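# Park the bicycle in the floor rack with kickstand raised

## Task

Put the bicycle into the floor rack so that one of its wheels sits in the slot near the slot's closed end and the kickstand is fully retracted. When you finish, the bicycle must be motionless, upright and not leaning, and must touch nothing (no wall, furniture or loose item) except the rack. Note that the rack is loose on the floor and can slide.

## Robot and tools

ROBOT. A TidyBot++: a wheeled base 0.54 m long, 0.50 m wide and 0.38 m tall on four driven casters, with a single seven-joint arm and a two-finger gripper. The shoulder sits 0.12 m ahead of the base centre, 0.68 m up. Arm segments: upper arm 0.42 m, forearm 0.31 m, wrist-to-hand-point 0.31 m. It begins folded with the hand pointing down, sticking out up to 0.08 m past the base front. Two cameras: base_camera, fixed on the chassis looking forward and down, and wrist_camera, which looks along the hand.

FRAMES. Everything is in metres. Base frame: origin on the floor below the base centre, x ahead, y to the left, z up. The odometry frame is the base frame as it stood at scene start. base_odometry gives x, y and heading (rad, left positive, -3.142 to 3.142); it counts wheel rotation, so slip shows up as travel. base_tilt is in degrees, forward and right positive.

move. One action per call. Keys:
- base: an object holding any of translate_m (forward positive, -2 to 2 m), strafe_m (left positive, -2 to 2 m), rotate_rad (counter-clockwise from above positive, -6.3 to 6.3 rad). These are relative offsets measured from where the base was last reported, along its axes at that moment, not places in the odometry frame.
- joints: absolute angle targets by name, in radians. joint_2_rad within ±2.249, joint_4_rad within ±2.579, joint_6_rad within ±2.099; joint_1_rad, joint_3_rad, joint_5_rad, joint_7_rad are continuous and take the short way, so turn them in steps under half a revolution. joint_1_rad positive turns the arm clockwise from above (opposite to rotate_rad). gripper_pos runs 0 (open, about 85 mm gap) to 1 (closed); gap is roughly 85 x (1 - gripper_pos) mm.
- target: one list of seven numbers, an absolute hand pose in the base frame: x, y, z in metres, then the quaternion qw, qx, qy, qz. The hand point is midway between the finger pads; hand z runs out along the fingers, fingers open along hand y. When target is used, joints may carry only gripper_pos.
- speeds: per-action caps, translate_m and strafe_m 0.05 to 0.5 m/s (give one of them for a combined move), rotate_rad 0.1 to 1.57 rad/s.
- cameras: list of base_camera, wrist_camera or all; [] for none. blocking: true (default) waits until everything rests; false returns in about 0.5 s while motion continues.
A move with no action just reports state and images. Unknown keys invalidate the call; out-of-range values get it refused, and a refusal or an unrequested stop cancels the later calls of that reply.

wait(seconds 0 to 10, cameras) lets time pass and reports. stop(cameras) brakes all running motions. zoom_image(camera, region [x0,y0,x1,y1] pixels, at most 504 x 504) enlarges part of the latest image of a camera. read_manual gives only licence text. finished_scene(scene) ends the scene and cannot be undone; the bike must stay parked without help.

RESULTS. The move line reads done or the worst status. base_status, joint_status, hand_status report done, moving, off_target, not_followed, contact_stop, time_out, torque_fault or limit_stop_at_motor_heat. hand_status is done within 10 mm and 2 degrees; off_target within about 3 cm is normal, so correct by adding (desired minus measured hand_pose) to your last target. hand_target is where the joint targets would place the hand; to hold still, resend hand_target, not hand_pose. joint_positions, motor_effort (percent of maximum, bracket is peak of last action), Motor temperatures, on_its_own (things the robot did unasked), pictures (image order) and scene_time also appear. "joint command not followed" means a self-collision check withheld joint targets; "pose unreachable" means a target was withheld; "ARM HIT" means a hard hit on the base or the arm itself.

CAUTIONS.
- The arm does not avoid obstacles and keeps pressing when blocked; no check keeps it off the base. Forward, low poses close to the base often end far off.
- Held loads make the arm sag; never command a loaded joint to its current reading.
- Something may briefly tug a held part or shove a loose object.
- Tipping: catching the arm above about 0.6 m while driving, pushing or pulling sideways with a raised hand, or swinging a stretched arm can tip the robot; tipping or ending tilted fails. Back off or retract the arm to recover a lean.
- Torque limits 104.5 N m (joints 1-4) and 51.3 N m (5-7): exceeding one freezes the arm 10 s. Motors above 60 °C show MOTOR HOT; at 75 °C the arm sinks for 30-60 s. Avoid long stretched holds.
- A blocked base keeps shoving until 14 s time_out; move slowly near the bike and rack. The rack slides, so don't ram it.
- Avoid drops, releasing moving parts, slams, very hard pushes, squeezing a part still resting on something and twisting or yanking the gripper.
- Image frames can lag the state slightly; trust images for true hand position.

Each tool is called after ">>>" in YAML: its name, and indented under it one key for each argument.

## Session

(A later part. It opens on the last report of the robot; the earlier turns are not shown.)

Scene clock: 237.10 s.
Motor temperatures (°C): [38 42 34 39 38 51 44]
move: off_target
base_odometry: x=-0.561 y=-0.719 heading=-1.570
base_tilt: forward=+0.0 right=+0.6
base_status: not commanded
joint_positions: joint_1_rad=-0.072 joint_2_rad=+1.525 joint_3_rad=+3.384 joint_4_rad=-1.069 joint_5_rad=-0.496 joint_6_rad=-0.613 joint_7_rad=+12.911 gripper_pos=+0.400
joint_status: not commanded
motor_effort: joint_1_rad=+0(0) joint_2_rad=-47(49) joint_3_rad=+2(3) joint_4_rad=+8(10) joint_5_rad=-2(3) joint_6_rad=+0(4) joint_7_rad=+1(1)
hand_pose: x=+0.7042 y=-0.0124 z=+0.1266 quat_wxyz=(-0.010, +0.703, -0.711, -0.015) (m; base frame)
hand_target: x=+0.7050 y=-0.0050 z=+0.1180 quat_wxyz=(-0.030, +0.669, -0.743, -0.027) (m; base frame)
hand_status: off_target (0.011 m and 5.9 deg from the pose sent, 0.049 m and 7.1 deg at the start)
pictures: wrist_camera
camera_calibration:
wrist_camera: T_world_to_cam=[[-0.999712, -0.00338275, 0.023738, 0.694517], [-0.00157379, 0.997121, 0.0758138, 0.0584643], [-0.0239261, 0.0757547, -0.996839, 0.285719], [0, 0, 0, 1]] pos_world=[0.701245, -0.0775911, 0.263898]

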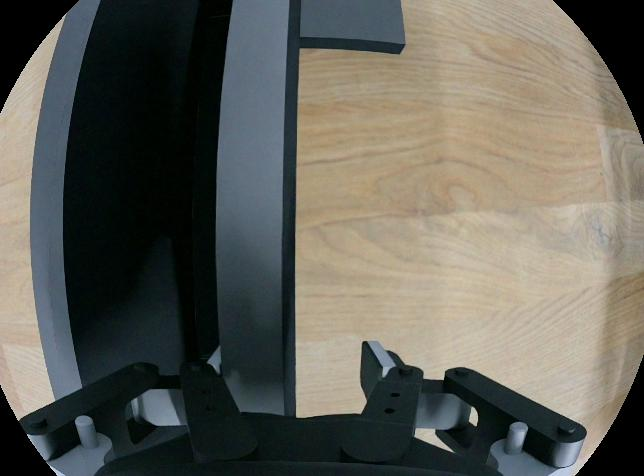

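>>> move:
  joints: {"gripper_pos": 0.97}
  cameras: ["wrist_camera"]

Scene clock: 238.07 s.
Motor temperatures (°C): [38 42 34 39 38 51 44]
move: off_target
base_odometry: x=-0.561 y=-0.719 heading=-1.570
base_tilt: forward=+0.0 right=+0.6
base_status: not commanded
joint_positions: joint_1_rad=-0.070 joint_2_rad=+1.523 joint_3_rad=+3.384 joint_4_rad=-1.054 joint_5_rad=-0.497 joint_6_rad=-0.607 joint_7_rad=+12.911 gripper_pos=+0.804
joint_status: gripper_pos off_target (ended at +0.804, target +0.970)
motor_effort: joint_1_rad=+0(1) joint_2_rad=-44(47) joint_3_rad=+2(3) joint_4_rad=+6(9) joint_5_rad=-2(3) joint_6_rad=+0(4) joint_7_rad=+0(1)
hand_pose: x=+0.7153 y=-0.0125 z=+0.1302 quat_wxyz=(-0.018, +0.703, -0.711, -0.007) (m; base frame)
hand_target: x=+0.7050 y=-0.0050 z=+0.1180 quat_wxyz=(-0.030, +0.669, -0.743, -0.027) (m; base frame)
hand_status: not commanded
pictures: wrist_camera
camera_calibration:
wrist_camera: T_world_to_cam=[[-0.999989, -0.00423961, 0.00198782, 0.708568], [-0.00407711, 0.997127, 0.0756404, 0.0601108], [-0.0023028, 0.0756315, -0.997133, 0.274141], [0, 0, 0, 1]] pos_world=[0.709436, -0.0776678, 0.2674]

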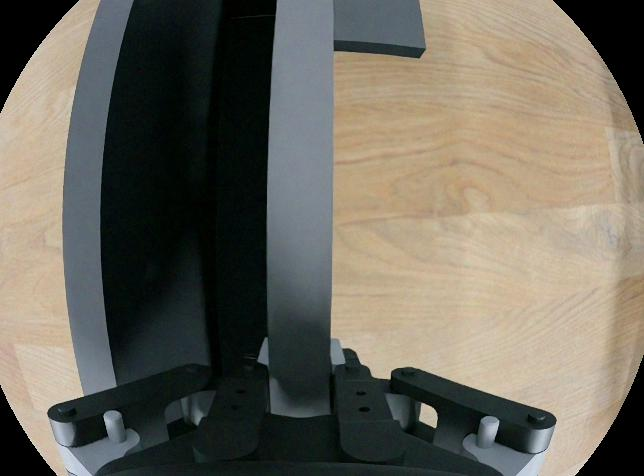

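>>> move:
  target: [0.733, -0.020, 0.17, -0.015, 0.7490, -0.6623, 0.01]
  cameras: []

>>> move:
  target: [0.735, -0.025, 0.145, -0.015, 0.7490, -0.6623, 0.01]
  cameras: ["base_camera"]

Scene clock: 239.13 s.
Motor temperatures (°C): [38 42 34 39 38 51 44]
move: off_target
base_odometry: x=-0.561 y=-0.719 heading=-1.570
base_tilt: forward=+0.0 right=+0.6
base_status: not commanded
joint_positions: joint_1_rad=-0.070 joint_2_rad=+1.518 joint_3_rad=+3.384 joint_4_rad=-1.071 joint_5_rad=-0.492 joint_6_rad=-0.610 joint_7_rad=+12.959 gripper_pos=+0.804
joint_status: not commanded
motor_effort: joint_1_rad=-1(1) joint_2_rad=-55(55) joint_3_rad=+3(4) joint_4_rad=+11(11) joint_5_rad=+0(3) joint_6_rad=+0(1) joint_7_rad=+1(2)
hand_pose: x=+0.7076 y=-0.0140 z=+0.1306 quat_wxyz=(-0.012, +0.720, -0.694, -0.011) (m; base frame)
hand_target: x=+0.7330 y=-0.0200 z=+0.1700 quat_wxyz=(-0.015, +0.749, -0.662, +0.010) (m; base frame)
hand_status: off_target (0.047 m and 5.5 deg from the pose sent, 0.044 m and 7.9 deg at the start)
pictures: none
No camera images: "cameras" was empty.

Scene clock: 239.90 s.
Motor temperatures (°C): [38 42 34 39 38 51 44]
move: off_target
base_odometry: x=-0.561 y=-0.719 heading=-1.570
base_tilt: forward=+0.0 right=+0.6
base_status: not commanded
joint_positions: joint_1_rad=-0.067 joint_2_rad=+1.525 joint_3_rad=+3.384 joint_4_rad=-1.045 joint_5_rad=-0.492 joint_6_rad=-0.622 joint_7_rad=+12.959 gripper_pos=+0.804
joint_status: not commanded
motor_effort: joint_1_rad=-1(2) joint_2_rad=-54(56) joint_3_rad=+2(3) joint_4_rad=+14(14) joint_5_rad=-3(3) joint_6_rad=+4(4) joint_7_rad=+1(1)
hand_pose: x=+0.7143 y=-0.0130 z=+0.1304 quat_wxyz=(-0.016, +0.721, -0.693, -0.010) (m; base frame)
hand_target: x=+0.7350 y=-0.0250 z=+0.1450 quat_wxyz=(-0.015, +0.749, -0.662, +0.010) (m; base frame)
hand_status: off_target (0.028 m and 5.3 deg from the pose sent, 0.033 m and 5.5 deg at the start)
pictures: base_camera

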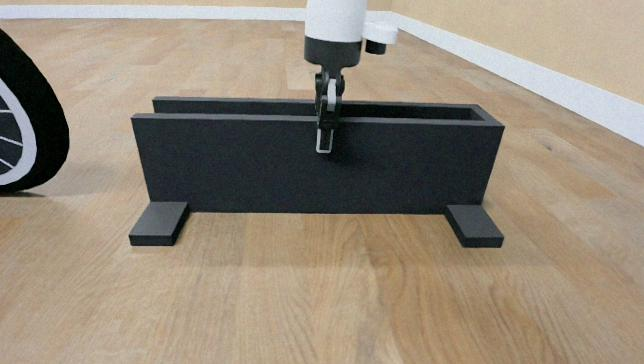

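>>> move:
  target: [0.729, -0.025, 0.120, -0.015, 0.7490, -0.6623, 0.01]
  cameras: []

>>> move:
  joints: {"gripper_pos": 0.6}
  cameras: []

>>> move:
  joints: {"gripper_pos": 0.3}
  cameras: []

>>> move:
  target: [0.71, -0.025, 0.30, -0.015, 0.7490, -0.6623, 0.01]
  cameras: []

>>> move:
  target: [0.5, 0.05, 0.8, 0, 0.7071, -0.7071, 0]
  cameras: []

>>> move:
  base: {"strafe_m": 0.36}

>>> zoom_image:
  camera: "wrist_camera"
  region: [170, 0, 330, 200]

>>> zoom_image:
  camera: "wrist_camera"
  region: [170, 200, 330, 400]

Scene clock: 241.30 s.
Motor temperatures (°C): [38 42 34 39 38 51 44]
move: off_target
base_odometry: x=-0.561 y=-0.719 heading=-1.570
base_tilt: forward=+0.0 right=+0.6
base_status: not commanded
joint_positions: joint_1_rad=-0.066 joint_2_rad=+1.527 joint_3_rad=+3.384 joint_4_rad=-1.041 joint_5_rad=-0.492 joint_6_rad=-0.626 joint_7_rad=+12.959 gripper_pos=+0.804
joint_status: not commanded
motor_effort: joint_1_rad=-2(2) joint_2_rad=-46(54) joint_3_rad=+0(2) joint_4_rad=+17(17) joint_5_rad=-5(5) joint_6_rad=+9(9) joint_7_rad=+1(1)
hand_pose: x=+0.7143 y=-0.0130 z=+0.1299 quat_wxyz=(-0.016, +0.721, -0.692, -0.011) (m; base frame)
hand_target: x=+0.7290 y=-0.0250 z=+0.1200 quat_wxyz=(-0.015, +0.749, -0.662, +0.010) (m; base frame)
hand_status: off_target (0.021 m and 5.3 deg from the pose sent, 0.022 m and 5.3 deg at the start)
pictures: none
No camera images: "cameras" was empty.

Scene clock: 242.03 s.
Motor temperatures (°C): [38 42 34 39 38 51 44]
move: done
base_odometry: x=-0.561 y=-0.719 heading=-1.570
base_tilt: forward=+0.0 right=+0.6
base_status: not commanded
joint_positions: joint_1_rad=-0.066 joint_2_rad=+1.539 joint_3_rad=+3.384 joint_4_rad=-1.016 joint_5_rad=-0.492 joint_6_rad=-0.620 joint_7_rad=+12.960 gripper_pos=+0.600
joint_status: all done
motor_effort: joint_1_rad=-1(2) joint_2_rad=-48(49) joint_3_rad=+2(2) joint_4_rad=+13(17) joint_5_rad=-2(5) joint_6_rad=+4(9) joint_7_rad=+1(1)
hand_pose: x=+0.7234 y=-0.0123 z=+0.1271 quat_wxyz=(-0.021, +0.724, -0.690, -0.004) (m; base frame)
hand_target: x=+0.7290 y=-0.0250 z=+0.1200 quat_wxyz=(-0.015, +0.749, -0.662, +0.010) (m; base frame)
hand_status: not commanded
pictures: none
No camera images: "cameras" was empty.

Scene clock: 242.73 s.
Motor temperatures (°C): [38 42 34 39 38 51 44]
move: done
base_odometry: x=-0.561 y=-0.719 heading=-1.570
base_tilt: forward=+0.0 right=+0.6
base_status: not commanded
joint_positions: joint_1_rad=-0.066 joint_2_rad=+1.539 joint_3_rad=+3.384 joint_4_rad=-0.998 joint_5_rad=-0.492 joint_6_rad=-0.619 joint_7_rad=+12.960 gripper_pos=+0.300
joint_status: all done
motor_effort: joint_1_rad=+0(1) joint_2_rad=-48(49) joint_3_rad=+2(3) joint_4_rad=+10(11) joint_5_rad=-2(2) joint_6_rad=+0(2) joint_7_rad=+1(1)
hand_pose: x=+0.7338 y=-0.0110 z=+0.1303 quat_wxyz=(-0.028, +0.725, -0.688, +0.002) (m; base frame)
hand_target: x=+0.7290 y=-0.0250 z=+0.1200 quat_wxyz=(-0.015, +0.749, -0.662, +0.010) (m; base frame)
hand_status: not commanded
pictures: none
No camera images: "cameras" was empty.

Scene clock: 244.43 s.
Motor temperatures (°C): [38 42 34 39 38 51 44]
move: off_target
base_odometry: x=-0.561 y=-0.719 heading=-1.570
base_tilt: forward=+0.0 right=+0.6
base_status: not commanded
joint_positions: joint_1_rad=-0.080 joint_2_rad=+1.162 joint_3_rad=+3.411 joint_4_rad=-1.312 joint_5_rad=-0.491 joint_6_rad=-0.644 joint_7_rad=+12.998 gripper_pos=+0.300
joint_status: not commanded
motor_effort: joint_1_rad=+0(1) joint_2_rad=-46(51) joint_3_rad=+3(4) joint_4_rad=+11(12) joint_5_rad=-1(3) joint_6_rad=+1(1) joint_7_rad=+1(1)
hand_pose: x=+0.7303 y=-0.0220 z=+0.2994 quat_wxyz=(-0.046, +0.714, -0.698, +0.020) (m; base frame)
hand_target: x=+0.7100 y=-0.0250 z=+0.3000 quat_wxyz=(-0.015, +0.749, -0.662, +0.010) (m; base frame)
hand_status: off_target (0.021 m and 6.9 deg from the pose sent, 0.172 m and 4.4 deg at the start)
pictures: none
No camera images: "cameras" was empty.

Scene clock: 247.03 s.
Motor temperatures (°C): [38 42 34 39 38 51 44]
move: off_target
base_odometry: x=-0.561 y=-0.719 heading=-1.570
base_tilt: forward=+0.0 right=+0.6
base_status: not commanded
joint_positions: joint_1_rad=-0.218 joint_2_rad=+0.180 joint_3_rad=+3.298 joint_4_rad=-1.347 joint_5_rad=-0.093 joint_6_rad=-1.572 joint_7_rad=+12.509 gripper_pos=+0.300
joint_status: not commanded
motor_effort: joint_1_rad=+0(1) joint_2_rad=-23(49) joint_3_rad=+0(3) joint_4_rad=+17(17) joint_5_rad=-2(3) joint_6_rad=+0(1) joint_7_rad=+1(1)
hand_pose: x=+0.5204 y=+0.0595 z=+0.7996 quat_wxyz=(-0.038, +0.710, -0.703, -0.009) (m; base frame)
hand_target: x=+0.5000 y=+0.0500 z=+0.8000 quat_wxyz=(+0.000, +0.707, -0.707, +0.000) (m; base frame)
hand_status: off_target (0.022 m and 4.6 deg from the pose sent, 0.556 m and 5.9 deg at the start)
pictures: none
No camera images: "cameras" was empty.

Scene clock: 249.27 s.
Motor temperatures (°C): [38 42 34 39 38 51 44]
move: done
base_odometry: x=-0.201 y=-0.718 heading=-1.569
base_tilt: forward=+0.0 right=+0.6
base_status: done
joint_positions: joint_1_rad=-0.234 joint_2_rad=+0.180 joint_3_rad=+3.287 joint_4_rad=-1.348 joint_5_rad=-0.085 joint_6_rad=-1.575 joint_7_rad=+12.508 gripper_pos=+0.300
joint_status: not commanded
motor_effort: joint_1_rad=+0(2) joint_2_rad=-23(25) joint_3_rad=+1(2) joint_4_rad=+17(17) joint_5_rad=-1(3) joint_6_rad=+0(1) joint_7_rad=+1(1)
hand_pose: x=+0.5176 y=+0.0673 z=+0.7992 quat_wxyz=(-0.035, +0.719, -0.694, -0.009) (m; base frame)
hand_target: x=+0.5000 y=+0.0500 z=+0.8000 quat_wxyz=(+0.000, +0.707, -0.707, +0.000) (m; base frame)
hand_status: not commanded
pictures: base_camera, wrist_camera
camera_calibration:
wrist_camera: T_world_to_cam=[[-0.998502, -0.0503733, -0.0213496, 0.53084], [-0.0522865, 0.993477, 0.101335, -0.0661111], [0.0161058, 0.1023, -0.994623, 0.921406], [0, 0, 0, 1]] pos_world=[0.511748, -0.00183955, 0.934485]

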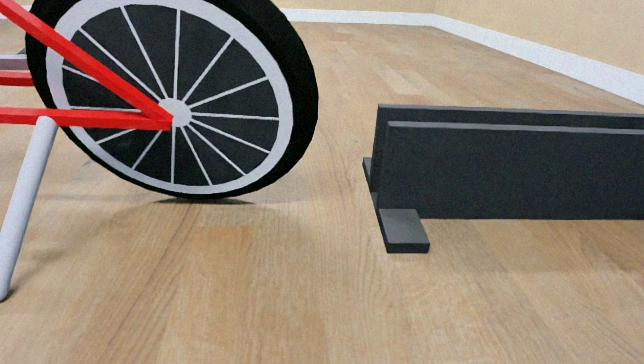

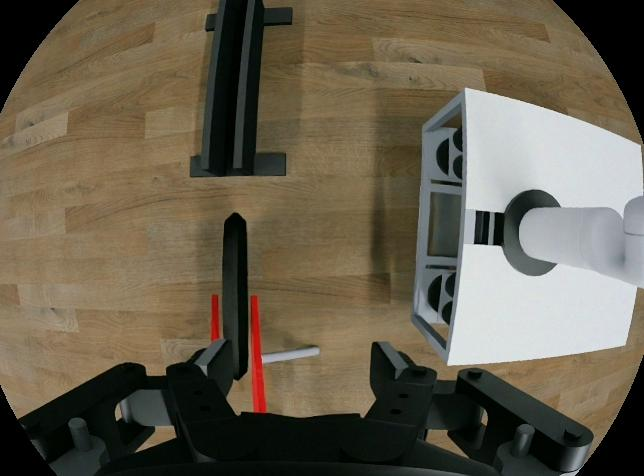

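Scaled by 2.520.

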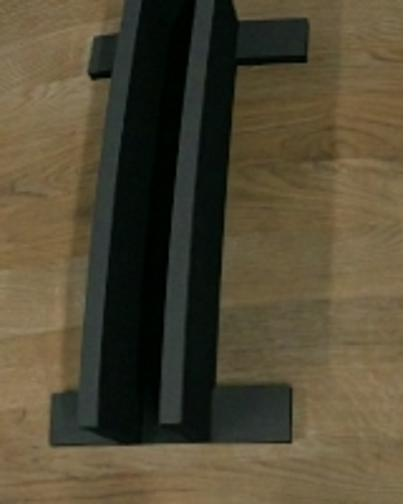

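Scaled by 2.520.

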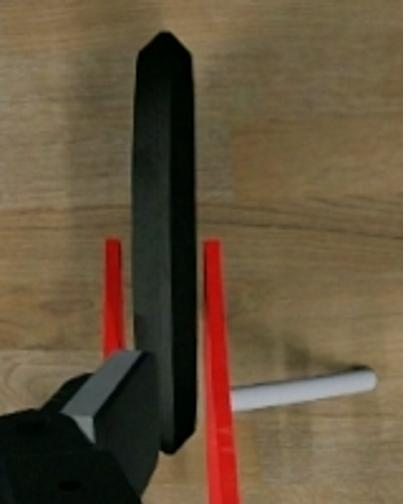

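>>> move:
  base: {"strafe_m": 0.7, "translate_m": 0.002}
  joints: {"gripper_pos": 0}
  cameras: []

>>> move:
  target: [0.548, -0.052, 0.70, -0.1226, 0.3391, -0.9317, 0.0446]
  cameras: ["wrist_camera"]

>>> move:
  target: [0.554, -0.049, 0.6315, -0.1226, 0.3391, -0.9317, 0.0446]
  cameras: ["wrist_camera"]

Scene clock: 252.43 s.
Motor temperatures (°C): [38 42 34 39 38 51 44]
move: done
base_odometry: x=+0.499 y=-0.719 heading=-1.568
base_tilt: forward=+0.0 right=+0.6
base_status: done
joint_positions: joint_1_rad=-0.235 joint_2_rad=+0.180 joint_3_rad=+3.286 joint_4_rad=-1.348 joint_5_rad=-0.084 joint_6_rad=-1.575 joint_7_rad=+12.508 gripper_pos=+0.000
joint_status: all done
motor_effort: joint_1_rad=+0(2) joint_2_rad=-23(24) joint_3_rad=+0(3) joint_4_rad=+17(17) joint_5_rad=-1(3) joint_6_rad=+0(1) joint_7_rad=+1(1)
hand_pose: x=+0.5174 y=+0.0676 z=+0.7991 quat_wxyz=(-0.034, +0.720, -0.694, -0.009) (m; base frame)
hand_target: x=+0.5000 y=+0.0500 z=+0.8000 quat_wxyz=(+0.000, +0.707, -0.707, +0.000) (m; base frame)
hand_status: not commanded
pictures: none
No camera images: "cameras" was empty.

Scene clock: 254.37 s.
Motor temperatures (°C): [38 42 34 39 38 51 44]
move: off_target
base_odometry: x=+0.499 y=-0.719 heading=-1.568
base_tilt: forward=+0.0 right=+0.6
base_status: not commanded
joint_positions: joint_1_rad=-0.126 joint_2_rad=+0.150 joint_3_rad=+3.423 joint_4_rad=-1.757 joint_5_rad=-0.084 joint_6_rad=-1.042 joint_7_rad=+11.964 gripper_pos=+0.000
joint_status: not commanded
motor_effort: joint_1_rad=+0(1) joint_2_rad=-22(24) joint_3_rad=+1(1) joint_4_rad=+17(18) joint_5_rad=-1(3) joint_6_rad=+2(2) joint_7_rad=+0(1)
hand_pose: x=+0.5408 y=-0.0398 z=+0.6905 quat_wxyz=(-0.093, +0.381, -0.919, +0.038) (m; base frame)
hand_target: x=+0.5480 y=-0.0520 z=+0.7000 quat_wxyz=(-0.123, +0.339, -0.932, +0.045) (m; base frame)
hand_status: off_target (0.017 m and 6.1 deg from the pose sent, 0.158 m and 53.2 deg at the start)
pictures: wrist_camera
camera_calibration:
wrist_camera: T_world_to_cam=[[-0.706767, 0.696095, -0.126218, 0.490585], [0.673516, 0.716665, 0.181017, -0.40608], [0.216461, 0.042927, -0.975347, 0.69982], [0, 0, 0, 1]] pos_world=[0.468747, -0.0805115, 0.817995]

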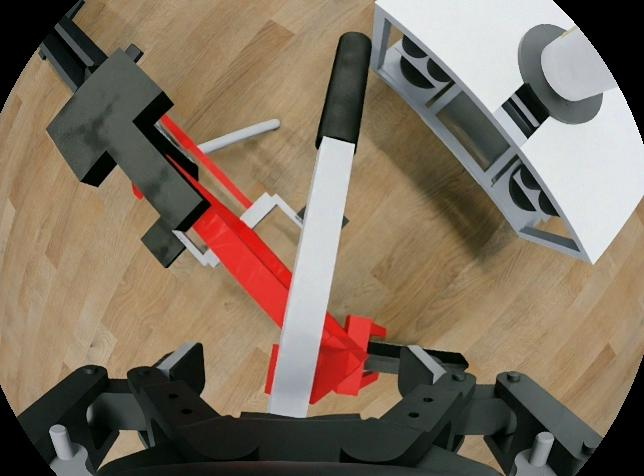

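Scene clock: 255.77 s.
Motor temperatures (°C): [38 42 34 39 38 51 44]
move: off_target
base_odometry: x=+0.499 y=-0.719 heading=-1.568
base_tilt: forward=+0.0 right=+0.6
base_status: not commanded
joint_positions: joint_1_rad=-0.223 joint_2_rad=+0.200 joint_3_rad=+3.589 joint_4_rad=-1.901 joint_5_rad=-0.140 joint_6_rad=-0.832 joint_7_rad=+11.985 gripper_pos=+0.000
joint_status: not commanded
motor_effort: joint_1_rad=+0(1) joint_2_rad=-21(23) joint_3_rad=+1(2) joint_4_rad=+16(17) joint_5_rad=-1(2) joint_6_rad=+2(2) joint_7_rad=+0(1)
hand_pose: x=+0.5416 y=-0.0612 z=+0.6367 quat_wxyz=(-0.102, +0.341, -0.933, +0.054) (m; base frame)
hand_target: x=+0.5540 y=-0.0490 z=+0.6315 quat_wxyz=(-0.123, +0.339, -0.932, +0.045) (m; base frame)
hand_status: off_target (0.018 m and 2.6 deg from the pose sent, 0.061 m and 6.1 deg at the start)
pictures: wrist_camera
camera_calibration:
wrist_camera: T_world_to_cam=[[-0.641062, 0.751729, -0.154736, 0.485257], [0.726971, 0.659391, 0.191616, -0.420787], [0.246074, 0.010349, -0.969196, 0.626202], [0, 0, 0, 1]] pos_world=[0.462887, -0.0937995, 0.762628]

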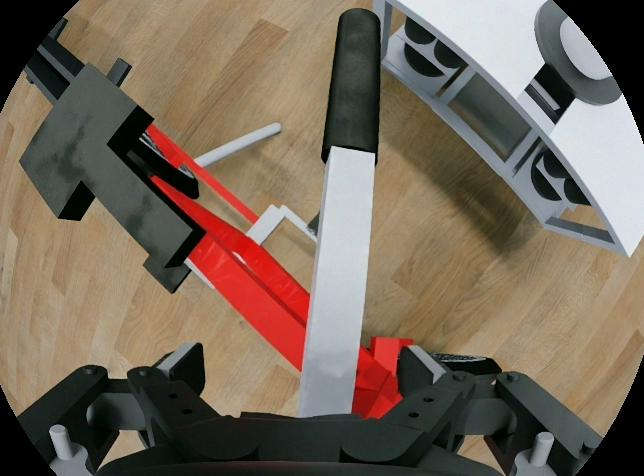

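>>> move:
  target: [0.552, -0.040, 0.612, -0.1245, 0.2981, -0.9456, 0.0392]
  cameras: ["wrist_camera"]

Scene clock: 256.93 s.
Motor temperatures (°C): [38 42 34 39 38 51 44]
move: off_target
base_odometry: x=+0.499 y=-0.719 heading=-1.568
base_tilt: forward=+0.0 right=+0.6
base_status: not commanded
joint_positions: joint_1_rad=-0.298 joint_2_rad=+0.222 joint_3_rad=+3.657 joint_4_rad=-1.950 joint_5_rad=-0.187 joint_6_rad=-0.769 joint_7_rad=+11.981 gripper_pos=+0.000
joint_status: not commanded
motor_effort: joint_1_rad=+0(1) joint_2_rad=-21(22) joint_3_rad=+2(2) joint_4_rad=+15(16) joint_5_rad=-1(2) joint_6_rad=+2(2) joint_7_rad=+1(1)
hand_pose: x=+0.5412 y=-0.0511 z=+0.6190 quat_wxyz=(-0.107, +0.328, -0.937, +0.050) (m; base frame)
hand_target: x=+0.5520 y=-0.0400 z=+0.6120 quat_wxyz=(-0.125, +0.298, -0.946, +0.039) (m; base frame)
hand_status: off_target (0.017 m and 4.2 deg from the pose sent, 0.034 m and 6.0 deg at the start)
pictures: wrist_camera
camera_calibration:
wrist_camera: T_world_to_cam=[[-0.618904, 0.770981, -0.150151, 0.460881], [0.743343, 0.636673, 0.205155, -0.442127], [0.253767, 0.0153577, -0.967143, 0.603871], [0, 0, 0, 1]] pos_world=[0.460651, -0.0831149, 0.743936]

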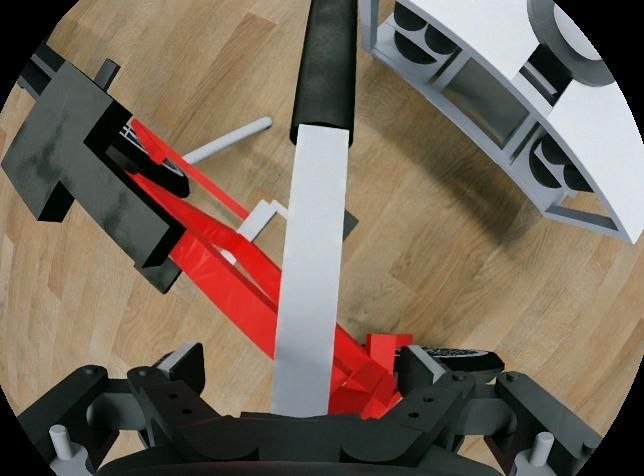

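>>> move:
  target: [0.558, -0.040, 0.590, -0.1254, 0.2733, -0.9531, 0.0360]
  cameras: ["wrist_camera"]

>>> move:
  joints: {"gripper_pos": 0.93}
  cameras: ["wrist_camera"]

Scene clock: 257.93 s.
Motor temperatures (°C): [38 42 34 39 38 51 44]
move: off_target
base_odometry: x=+0.499 y=-0.719 heading=-1.568
base_tilt: forward=+0.0 right=+0.6
base_status: not commanded
joint_positions: joint_1_rad=-0.350 joint_2_rad=+0.272 joint_3_rad=+3.742 joint_4_rad=-1.969 joint_5_rad=-0.289 joint_6_rad=-0.721 joint_7_rad=+11.984 gripper_pos=+0.000
joint_status: not commanded
motor_effort: joint_1_rad=+0(1) joint_2_rad=-18(22) joint_3_rad=+2(2) joint_4_rad=+15(16) joint_5_rad=-2(3) joint_6_rad=+3(4) joint_7_rad=+1(1)
hand_pose: x=+0.5496 y=-0.0507 z=+0.6017 quat_wxyz=(-0.115, +0.282, -0.951, +0.042) (m; base frame)
hand_target: x=+0.5580 y=-0.0400 z=+0.5900 quat_wxyz=(-0.125, +0.273, -0.953, +0.036) (m; base frame)
hand_status: off_target (0.018 m and 1.7 deg from the pose sent, 0.035 m and 7.0 deg at the start)
pictures: wrist_camera
camera_calibration:
wrist_camera: T_world_to_cam=[[-0.544052, 0.828726, -0.131231, 0.41348], [0.795548, 0.559203, 0.23323, -0.4946], [0.266668, 0.0224886, -0.963526, 0.576073], [0, 0, 0, 1]] pos_world=[0.464811, -0.0790347, 0.724678]

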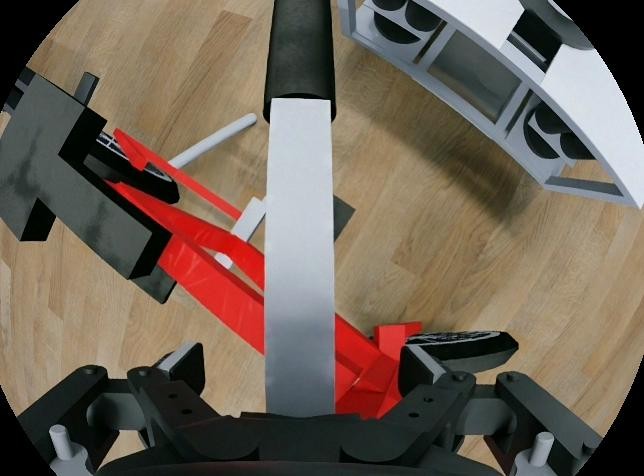

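Scene clock: 259.00 s.
Motor temperatures (°C): [38 42 34 39 38 51 44]
move: off_target
base_odometry: x=+0.499 y=-0.719 heading=-1.568
base_tilt: forward=+0.0 right=+0.6
base_status: not commanded
joint_positions: joint_1_rad=-0.351 joint_2_rad=+0.272 joint_3_rad=+3.745 joint_4_rad=-1.970 joint_5_rad=-0.292 joint_6_rad=-0.718 joint_7_rad=+11.987 gripper_pos=+0.778
joint_status: gripper_pos off_target (ended at +0.778, target +0.930)
motor_effort: joint_1_rad=+0(2) joint_2_rad=-16(18) joint_3_rad=+2(3) joint_4_rad=+14(15) joint_5_rad=-3(6) joint_6_rad=+3(4) joint_7_rad=+0(5)
hand_pose: x=+0.5499 y=-0.0509 z=+0.6017 quat_wxyz=(-0.116, +0.282, -0.951, +0.043) (m; base frame)
hand_target: x=+0.5580 y=-0.0400 z=+0.5900 quat_wxyz=(-0.125, +0.273, -0.953, +0.036) (m; base frame)
hand_status: not commanded
pictures: wrist_camera
camera_calibration:
wrist_camera: T_world_to_cam=[[-0.543625, 0.828788, -0.132596, 0.414493], [0.795134, 0.55912, 0.234831, -0.495466], [0.268762, 0.0222282, -0.96295, 0.574458], [0, 0, 0, 1]] pos_world=[0.464898, -0.0792709, 0.724485]

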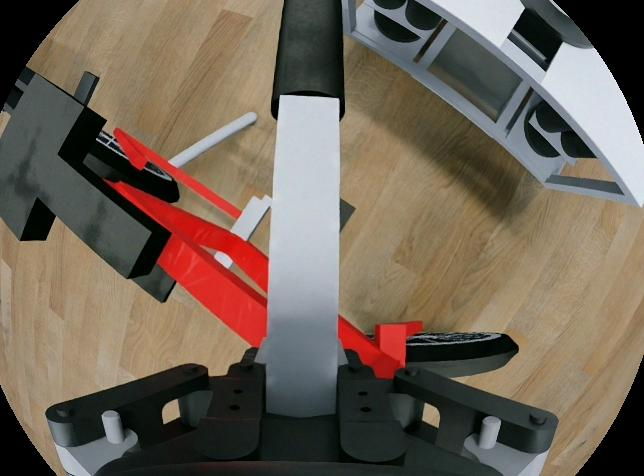

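>>> move:
  target: [0.552, -0.030, 0.592, -0.1294, 0.1294, -0.9829, 0.0170]
  cameras: []

>>> move:
  target: [0.545, -0.018, 0.592, -0.1305, 0.0173, -0.9913, 0.0023]
  cameras: []

>>> move:
  target: [0.545, -0.015, 0.592, -0.1302, -0.0610, -0.9896, -0.0080]
  cameras: ["wrist_camera", "base_camera"]

Scene clock: 260.27 s.
Motor temperatures (°C): [38 42 34 39 38 51 44]
move: off_target
base_odometry: x=+0.499 y=-0.719 heading=-1.568
base_tilt: forward=+0.0 right=+0.6
base_status: not commanded
joint_positions: joint_1_rad=-0.443 joint_2_rad=+0.272 joint_3_rad=+3.827 joint_4_rad=-1.980 joint_5_rad=-0.292 joint_6_rad=-0.718 joint_7_rad=+11.778 gripper_pos=+0.782
joint_status: not commanded
motor_effort: joint_1_rad=-1(1) joint_2_rad=-14(17) joint_3_rad=+2(2) joint_4_rad=+13(15) joint_5_rad=-5(7) joint_6_rad=+5(5) joint_7_rad=-2(3)
hand_pose: x=+0.5474 y=-0.0461 z=+0.6029 quat_wxyz=(-0.118, +0.188, -0.974, +0.038) (m; base frame)
hand_target: x=+0.5520 y=-0.0300 z=+0.5920 quat_wxyz=(-0.129, +0.129, -0.983, +0.017) (m; base frame)
hand_status: off_target (0.020 m and 7.4 deg from the pose sent, 0.023 m and 18.2 deg at the start)
pictures: none
No camera images: "cameras" was empty.

Scene clock: 261.43 s.
Motor temperatures (°C): [38 42 34 39 38 51 44]
move: off_target
base_odometry: x=+0.499 y=-0.719 heading=-1.568
base_tilt: forward=+0.0 right=+0.6
base_status: not commanded
joint_positions: joint_1_rad=-0.536 joint_2_rad=+0.272 joint_3_rad=+3.908 joint_4_rad=-1.990 joint_5_rad=-0.292 joint_6_rad=-0.711 joint_7_rad=+11.554 gripper_pos=+0.783
joint_status: not commanded
motor_effort: joint_1_rad=-1(2) joint_2_rad=-17(18) joint_3_rad=+0(2) joint_4_rad=+10(13) joint_5_rad=-10(10) joint_6_rad=+3(6) joint_7_rad=-4(5)
hand_pose: x=+0.5468 y=-0.0414 z=+0.6051 quat_wxyz=(-0.125, +0.085, -0.988, +0.034) (m; base frame)
hand_target: x=+0.5450 y=-0.0180 z=+0.5920 quat_wxyz=(-0.131, +0.017, -0.991, +0.002) (m; base frame)
hand_status: off_target (0.027 m and 8.6 deg from the pose sent, 0.030 m and 20.2 deg at the start)
pictures: none
No camera images: "cameras" was empty.

Scene clock: 262.27 s.
Motor temperatures (°C): [38 42 34 39 38 51 44]
move: off_target
base_odometry: x=+0.499 y=-0.719 heading=-1.568
base_tilt: forward=+0.0 right=+0.6
base_status: not commanded
joint_positions: joint_1_rad=-0.598 joint_2_rad=+0.272 joint_3_rad=+3.985 joint_4_rad=-1.993 joint_5_rad=-0.346 joint_6_rad=-0.710 joint_7_rad=+11.410 gripper_pos=+0.785
joint_status: not commanded
motor_effort: joint_1_rad=-2(2) joint_2_rad=-14(18) joint_3_rad=+0(1) joint_4_rad=+11(11) joint_5_rad=-7(11) joint_6_rad=+2(4) joint_7_rad=-3(4)
hand_pose: x=+0.5510 y=-0.0371 z=+0.6101 quat_wxyz=(-0.139, -0.009, -0.990, +0.016) (m; base frame)
hand_target: x=+0.5450 y=-0.0150 z=+0.5920 quat_wxyz=(-0.130, -0.061, -0.990, -0.008) (m; base frame)
hand_status: off_target (0.029 m and 6.6 deg from the pose sent, 0.030 m and 17.4 deg at the start)
pictures: base_camera, wrist_camera
camera_calibration:
wrist_camera: T_world_to_cam=[[0.00327492, 0.99987, -0.0157562, 0.0384281], [0.949534, 0.00183268, 0.31366, -0.659891], [0.313648, -0.0159883, -0.949405, 0.547496], [0, 0, 0, 1]] pos_world=[0.454741, -0.0284602, 0.727382]

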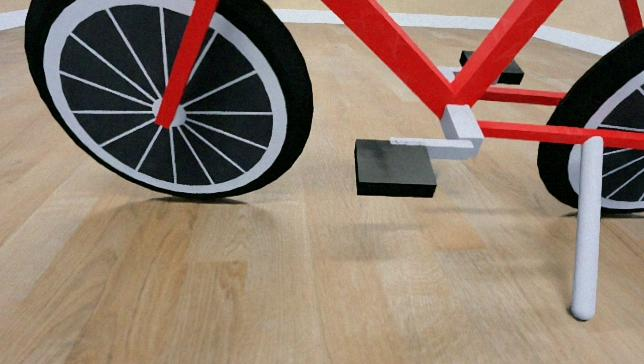

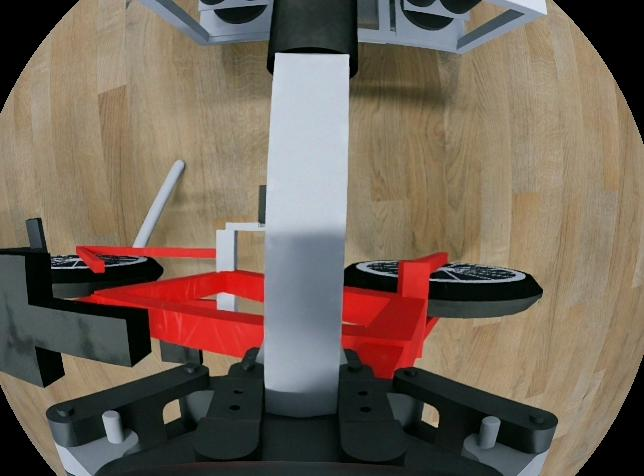

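>>> move:
  target: [0.597, -0.015, 0.604, -0.0870, -0.0608, -0.9943, -0.0053]

Scene clock: 264.20 s.
Motor temperatures (°C): [38 42 34 39 38 51 44]
move: off_target
base_odometry: x=+0.499 y=-0.719 heading=-1.568
base_tilt: forward=+0.0 right=+0.6
base_status: not commanded
joint_positions: joint_1_rad=-0.545 joint_2_rad=+0.395 joint_3_rad=+3.956 joint_4_rad=-1.783 joint_5_rad=-0.366 joint_6_rad=-0.926 joint_7_rad=+11.373 gripper_pos=+0.785
joint_status: not commanded
motor_effort: joint_1_rad=+0(3) joint_2_rad=-19(19) joint_3_rad=+4(5) joint_4_rad=+18(20) joint_5_rad=-4(7) joint_6_rad=+9(9) joint_7_rad=-1(3)
hand_pose: x=+0.5819 y=-0.0263 z=+0.6179 quat_wxyz=(-0.089, -0.012, -0.996, +0.014) (m; base frame)
hand_target: x=+0.5970 y=-0.0150 z=+0.6040 quat_wxyz=(-0.087, -0.061, -0.994, -0.005) (m; base frame)
hand_status: off_target (0.023 m and 6.0 deg from the pose sent, 0.051 m and 8.7 deg at the start)
pictures: base_camera, wrist_camera
camera_calibration:
wrist_camera: T_world_to_cam=[[0.00843764, 0.999906, -0.0108498, 0.0215919], [0.976196, -0.00588498, 0.216812, -0.647509], [0.216728, -0.0124209, -0.976153, 0.6185], [0, 0, 0, 1]] pos_world=[0.497867, -0.0177181, 0.744373]

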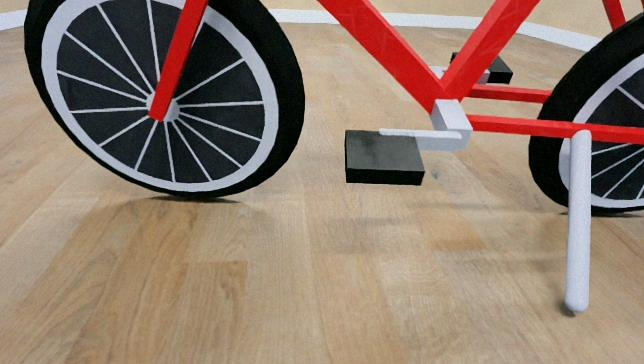

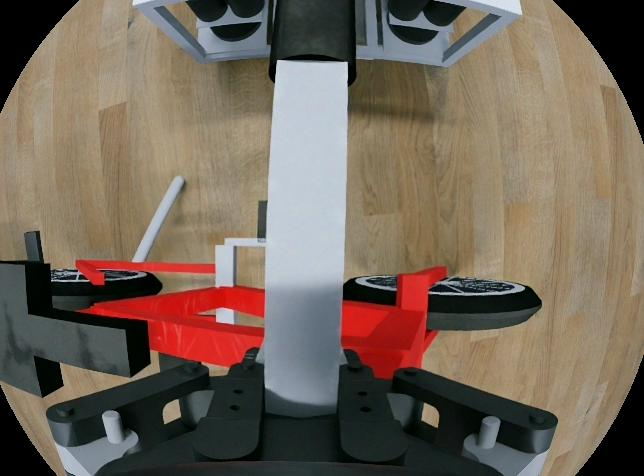

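>>> move:
  target: [0.649, -0.015, 0.610, -0.0435, -0.0609, -0.9971, -0.0027]
  cameras: []

>>> move:
  target: [0.701, -0.015, 0.612, 0.0, -0.0610, -0.9981, 0.0]

Scene clock: 265.83 s.
Motor temperatures (°C): [38 42 34 39 38 51 44]
move: off_target
base_odometry: x=+0.499 y=-0.719 heading=-1.568
base_tilt: forward=+0.0 right=+0.6
base_status: not commanded
joint_positions: joint_1_rad=-0.421 joint_2_rad=+0.549 joint_3_rad=+3.874 joint_4_rad=-1.474 joint_5_rad=-0.383 joint_6_rad=-1.132 joint_7_rad=+11.313 gripper_pos=+0.785
joint_status: not commanded
motor_effort: joint_1_rad=+1(1) joint_2_rad=-27(27) joint_3_rad=+6(7) joint_4_rad=+16(20) joint_5_rad=-1(5) joint_6_rad=+5(9) joint_7_rad=-1(1)
hand_pose: x=+0.6471 y=-0.0239 z=+0.6322 quat_wxyz=(-0.063, -0.019, -0.998, +0.018) (m; base frame)
hand_target: x=+0.6490 y=-0.0150 z=+0.6100 quat_wxyz=(-0.044, -0.061, -0.997, -0.003) (m; base frame)
hand_status: off_target (0.024 m and 5.8 deg from the pose sent, 0.069 m and 7.9 deg at the start)
pictures: none
No camera images: "cameras" was empty.

Scene clock: 267.30 s.
Motor temperatures (°C): [38 42 34 39 38 51 44]
move: off_target
base_odometry: x=+0.499 y=-0.719 heading=-1.568
base_tilt: forward=+0.0 right=+0.6
base_status: not commanded
joint_positions: joint_1_rad=-0.285 joint_2_rad=+0.715 joint_3_rad=+3.775 joint_4_rad=-1.116 joint_5_rad=-0.383 joint_6_rad=-1.350 joint_7_rad=+11.223 gripper_pos=+0.785
joint_status: not commanded
motor_effort: joint_1_rad=+1(1) joint_2_rad=-35(36) joint_3_rad=+6(7) joint_4_rad=+14(17) joint_5_rad=+2(2) joint_6_rad=+2(6) joint_7_rad=+0(1)
hand_pose: x=+0.7101 y=-0.0208 z=+0.6394 quat_wxyz=(-0.035, -0.025, -0.999, +0.019) (m; base frame)
hand_target: x=+0.7010 y=-0.0150 z=+0.6120 quat_wxyz=(+0.000, -0.061, -0.998, +0.000) (m; base frame)
hand_status: off_target (0.029 m and 6.1 deg from the pose sent, 0.058 m and 8.9 deg at the start)
pictures: base_camera, wrist_camera
camera_calibration:
wrist_camera: T_world_to_cam=[[0.0356771, 0.999169, -0.0197015, 0.00155833], [0.993185, -0.033261, 0.1117, -0.722728], [0.110952, -0.0235524, -0.993547, 0.69776], [0, 0, 0, 1]] pos_world=[0.64033, -0.00916177, 0.774017]

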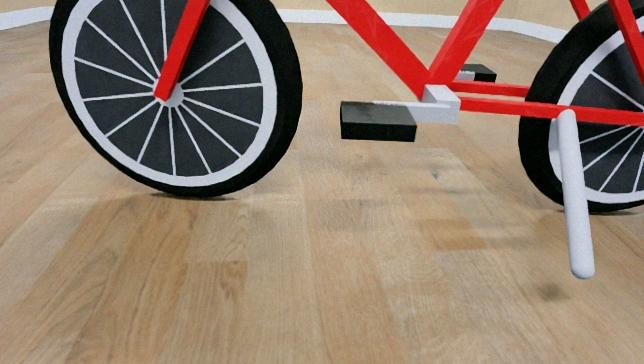

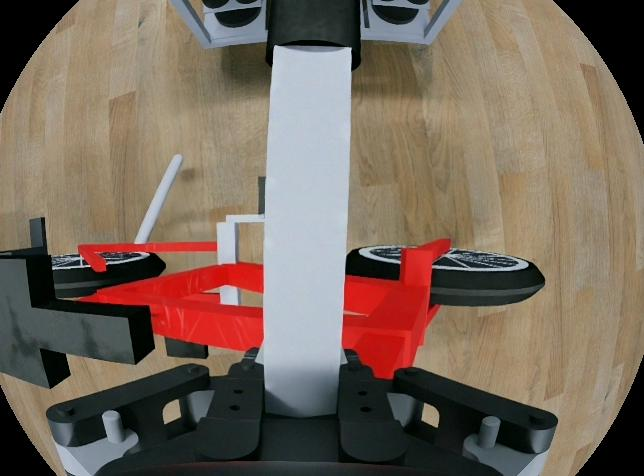

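>>> move:
  target: [0.742, -0.015, 0.612, 0.0348, -0.0610, -0.9975, 0.0021]

Scene clock: 269.23 s.
Motor temperatures (°C): [38 42 34 39 38 51 44]
move: off_target
base_odometry: x=+0.499 y=-0.719 heading=-1.568
base_tilt: forward=+0.0 right=+0.6
base_status: not commanded
joint_positions: joint_1_rad=-0.161 joint_2_rad=+0.880 joint_3_rad=+3.664 joint_4_rad=-0.739 joint_5_rad=-0.383 joint_6_rad=-1.570 joint_7_rad=+11.124 gripper_pos=+0.786
joint_status: not commanded
motor_effort: joint_1_rad=+1(2) joint_2_rad=-41(43) joint_3_rad=+3(6) joint_4_rad=+13(15) joint_5_rad=-4(5) joint_6_rad=+1(3) joint_7_rad=-1(2)
hand_pose: x=+0.7585 y=-0.0093 z=+0.6404 quat_wxyz=(-0.010, -0.027, -1.000, +0.007) (m; base frame)
hand_target: x=+0.7420 y=-0.0150 z=+0.6120 quat_wxyz=(+0.035, -0.061, -0.998, +0.002) (m; base frame)
hand_status: off_target (0.033 m and 6.5 deg from the pose sent, 0.042 m and 9.2 deg at the start)
pictures: base_camera, wrist_camera
camera_calibration:
wrist_camera: T_world_to_cam=[[0.0378567, 0.999278, 0.00306684, -0.027822], [0.997392, -0.0379736, 0.0613802, -0.741542], [0.0614524, 0.000735193, -0.99811, 0.734336], [0, 0, 0, 1]] pos_world=[0.695535, -0.000896945, 0.778549]

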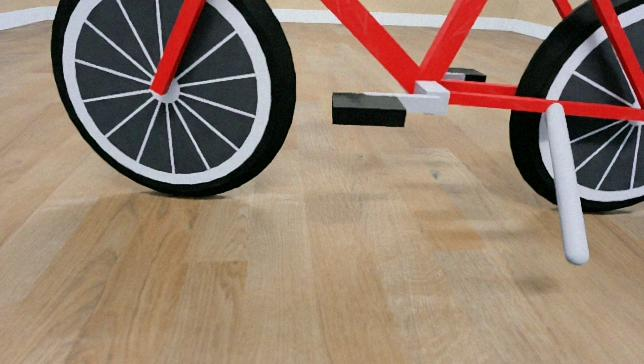

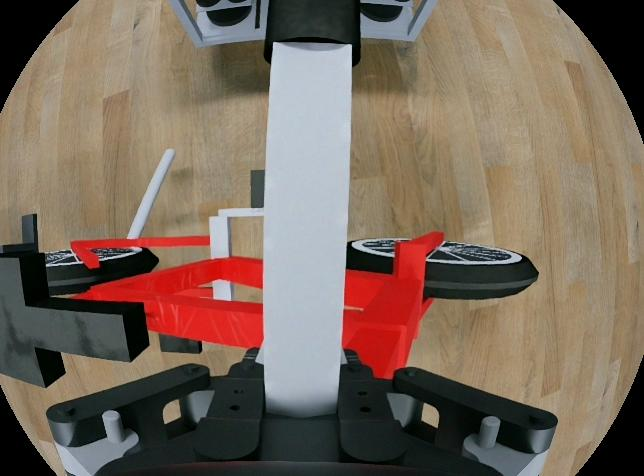

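>>> zoom_image:
  camera: "wrist_camera"
  region: [0, 180, 240, 400]

Scaled by 2.100.

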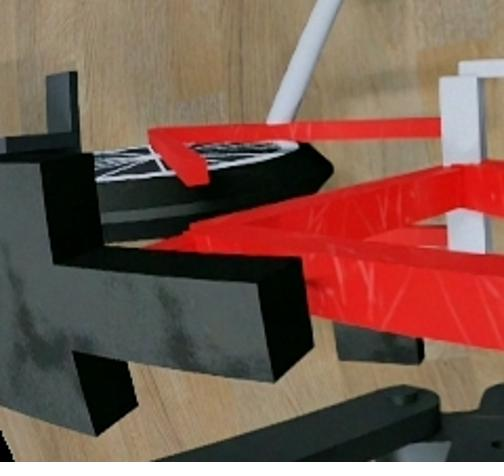

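>>> move:
  base: {"strafe_m": -0.05, "translate_m": 0.001}
  speeds: {"strafe_m": 0.08}

Scene clock: 271.00 s.
Motor temperatures (°C): [38 42 34 39 38 51 44]
move: done
base_odometry: x=+0.449 y=-0.719 heading=-1.568
base_tilt: forward=+0.0 right=+0.6
base_status: done
joint_positions: joint_1_rad=-0.135 joint_2_rad=+0.880 joint_3_rad=+3.649 joint_4_rad=-0.734 joint_5_rad=-0.383 joint_6_rad=-1.581 joint_7_rad=+11.118 gripper_pos=+0.787
joint_status: not commanded
motor_effort: joint_1_rad=+2(7) joint_2_rad=-40(42) joint_3_rad=+3(6) joint_4_rad=+12(13) joint_5_rad=-3(8) joint_6_rad=+0(2) joint_7_rad=-1(1)
hand_pose: x=+0.7561 y=-0.0183 z=+0.6407 quat_wxyz=(-0.005, -0.037, -0.999, +0.001) (m; base frame)
hand_target: x=+0.7420 y=-0.0150 z=+0.6120 quat_wxyz=(+0.035, -0.061, -0.998, +0.002) (m; base frame)
hand_status: not commanded
pictures: base_camera, wrist_camera
camera_calibration:
wrist_camera: T_world_to_cam=[[0.0585088, 0.998173, 0.0150781, -0.0421258], [0.996875, -0.0592225, 0.0522844, -0.733693], [0.0530818, 0.0119718, -0.998518, 0.741521], [0, 0, 0, 1]] pos_world=[0.694503, -0.0102796, 0.779418]

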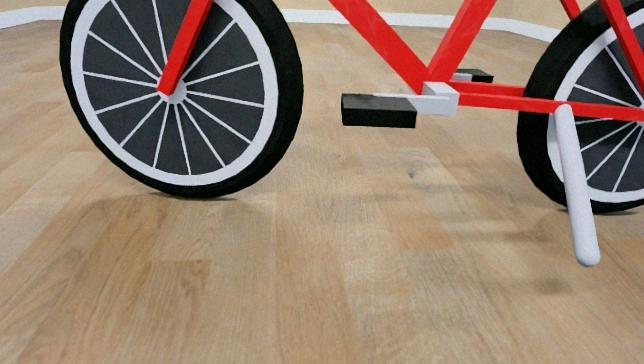

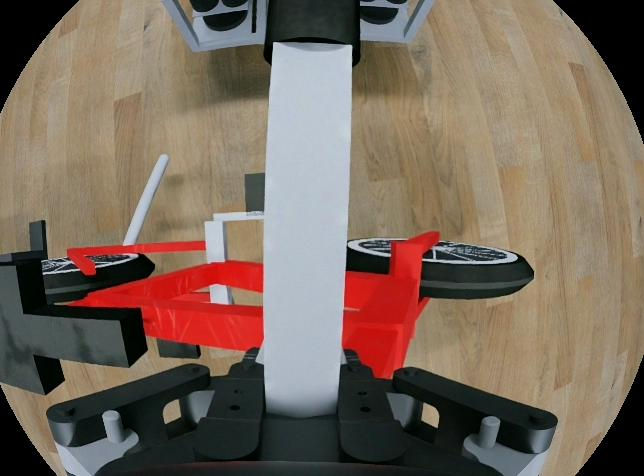

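>>> zoom_image:
  camera: "base_camera"
  region: [480, 100, 644, 240]

>>> zoom_image:
  camera: "base_camera"
  region: [110, 120, 290, 230]

Scaled by 3.073.

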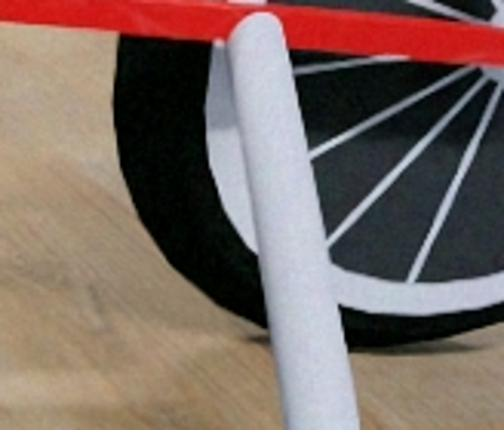

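Scaled by 2.800.

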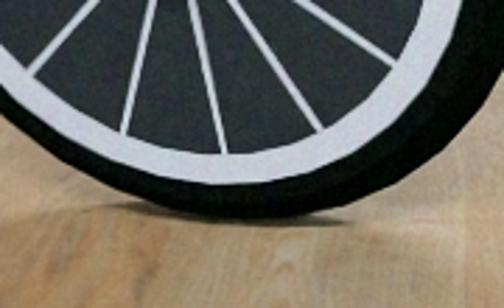

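>>> zoom_image:
  camera: "wrist_camera"
  region: [0, 200, 120, 300]

Scaled by 4.200.

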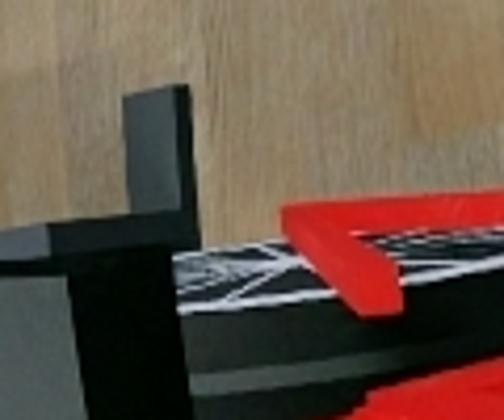

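>>> move:
  base: {"rotate_rad": -0.175, "translate_m": 0.0018, "strafe_m": 0.0207}
  speeds: {"rotate_rad": 0.25}
  target: [0.735, 0.094, 0.612, 0.0345, 0.0264, -0.9990, 0.0051]

Scene clock: 273.77 s.
Motor temperatures (°C): [38 42 34 40 38 51 44]
move: off_target
base_odometry: x=+0.470 y=-0.721 heading=-1.743
base_tilt: forward=+0.0 right=+0.6
base_status: done
joint_positions: joint_1_rad=-0.299 joint_2_rad=+0.880 joint_3_rad=+3.635 joint_4_rad=-0.729 joint_5_rad=-0.383 joint_6_rad=-1.589 joint_7_rad=+11.105 gripper_pos=+0.787
joint_status: not commanded
motor_effort: joint_1_rad=+0(4) joint_2_rad=-40(42) joint_3_rad=+2(5) joint_4_rad=+13(13) joint_5_rad=-4(6) joint_6_rad=+1(3) joint_7_rad=+0(2)
hand_pose: x=+0.7484 y=+0.0921 z=+0.6408 quat_wxyz=(-0.002, +0.043, -0.999, -0.004) (m; base frame)
hand_target: x=+0.7350 y=+0.0940 z=+0.6120 quat_wxyz=(+0.034, +0.026, -0.999, +0.005) (m; base frame)
hand_status: off_target (0.032 m and 4.8 deg from the pose sent, 0.118 m and 8.6 deg at the start)
pictures: base_camera, wrist_camera
camera_calibration:
wrist_camera: T_world_to_cam=[[-0.101826, 0.994475, 0.025533, -0.038179], [0.993845, 0.100568, 0.0464543, -0.728231], [0.0436298, 0.030106, -0.998594, 0.746253], [0, 0, 0, 1]] pos_world=[0.687302, 0.0887383, 0.780008]

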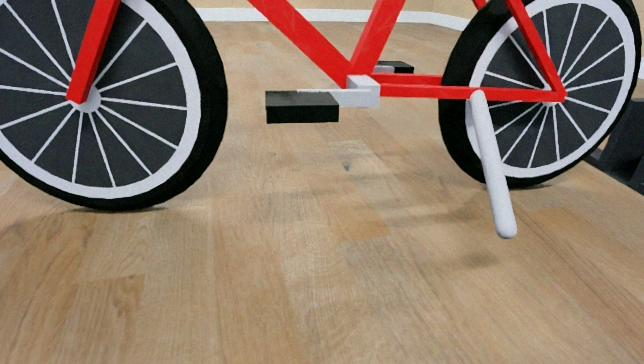

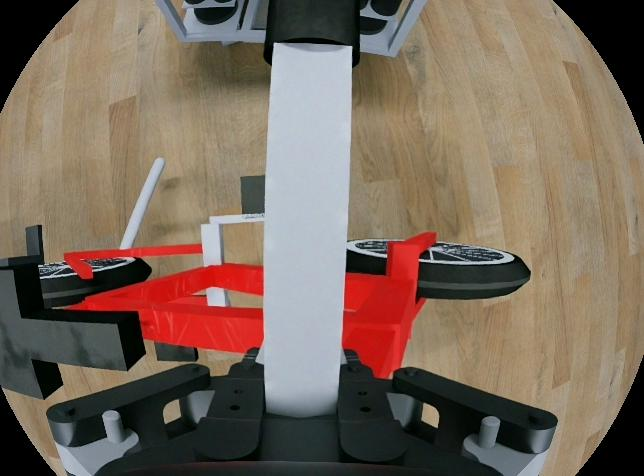

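>>> move:
  base: {"rotate_rad": -0.175, "translate_m": 0.0018, "strafe_m": 0.0207}
  speeds: {"rotate_rad": 0.25}
  target: [0.709, 0.200, 0.612, 0.0339, 0.1136, -0.9929, 0.0081]

>>> zoom_image:
  camera: "base_camera"
  region: [380, 60, 644, 230]

Scene clock: 275.07 s.
Motor temperatures (°C): [38 42 34 40 38 51 44]
move: off_target
base_odometry: x=+0.490 y=-0.727 heading=-1.918
base_tilt: forward=+0.0 right=+0.6
base_status: done
joint_positions: joint_1_rad=-0.467 joint_2_rad=+0.880 joint_3_rad=+3.616 joint_4_rad=-0.726 joint_5_rad=-0.378 joint_6_rad=-1.593 joint_7_rad=+11.092 gripper_pos=+0.787
joint_status: not commanded
motor_effort: joint_1_rad=+0(4) joint_2_rad=-38(41) joint_3_rad=+2(4) joint_4_rad=+11(13) joint_5_rad=-3(6) joint_6_rad=-1(5) joint_7_rad=+0(2)
hand_pose: x=+0.7211 y=+0.2033 z=+0.6408 quat_wxyz=(+0.001, +0.128, -0.992, -0.009) (m; base frame)
hand_target: x=+0.7090 y=+0.2000 z=+0.6120 quat_wxyz=(+0.034, +0.114, -0.993, +0.008) (m; base frame)
hand_status: off_target (0.031 m and 4.6 deg from the pose sent, 0.118 m and 9.2 deg at the start)
pictures: base_camera, wrist_camera
camera_calibration:
wrist_camera: T_world_to_cam=[[-0.267812, 0.962803, 0.035884, -0.0320889], [0.962964, 0.266277, 0.0423793, -0.721102], [0.0312478, 0.0459047, -0.998457, 0.749689], [0, 0, 0, 1]] pos_world=[0.662375, 0.188494, 0.780243]

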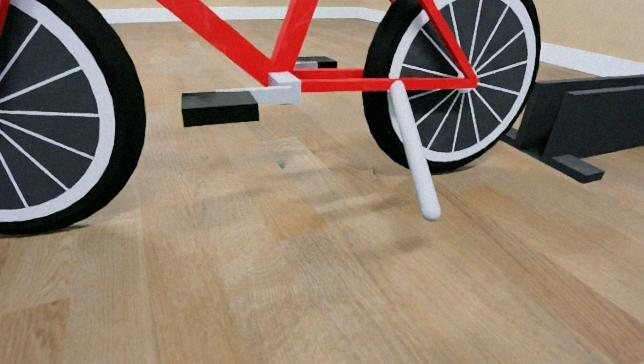

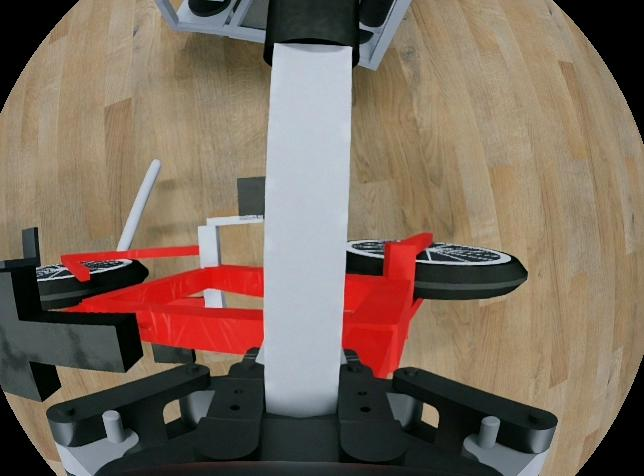

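Scaled by 1.909.

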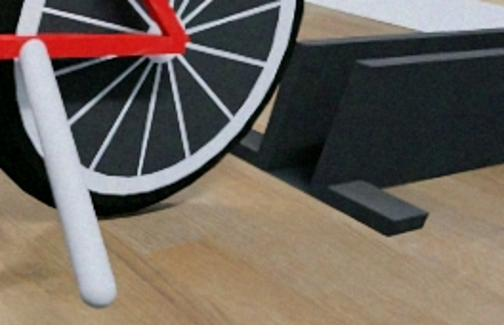

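>>> zoom_image:
  camera: "base_camera"
  region: [490, 60, 644, 190]

>>> zoom_image:
  camera: "base_camera"
  region: [0, 160, 120, 260]

>>> zoom_image:
  camera: "base_camera"
  region: [400, 110, 520, 200]

Scaled by 3.273.

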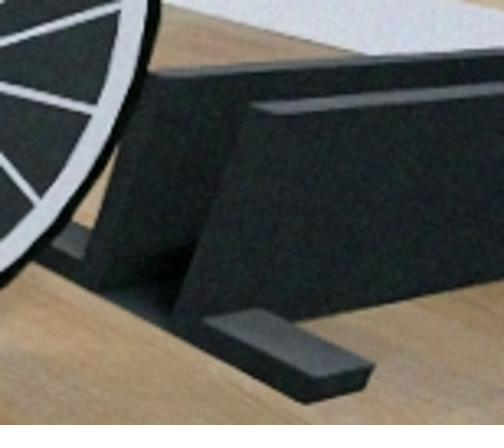

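Scaled by 4.200.

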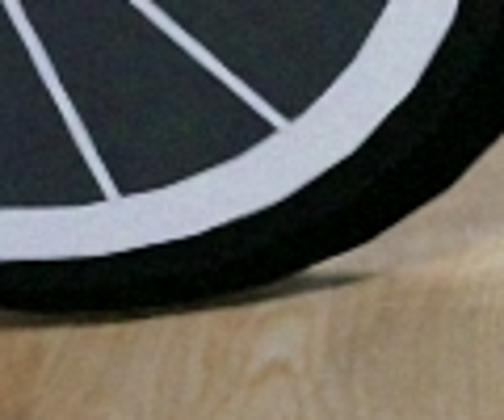

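Scaled by 4.200.

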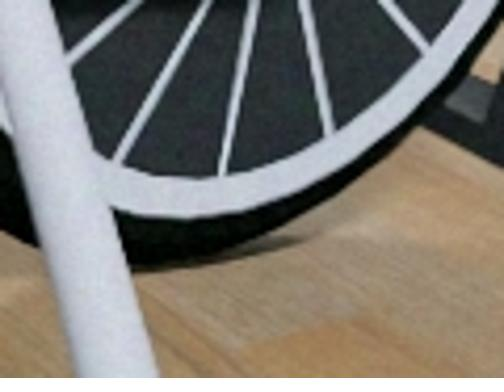

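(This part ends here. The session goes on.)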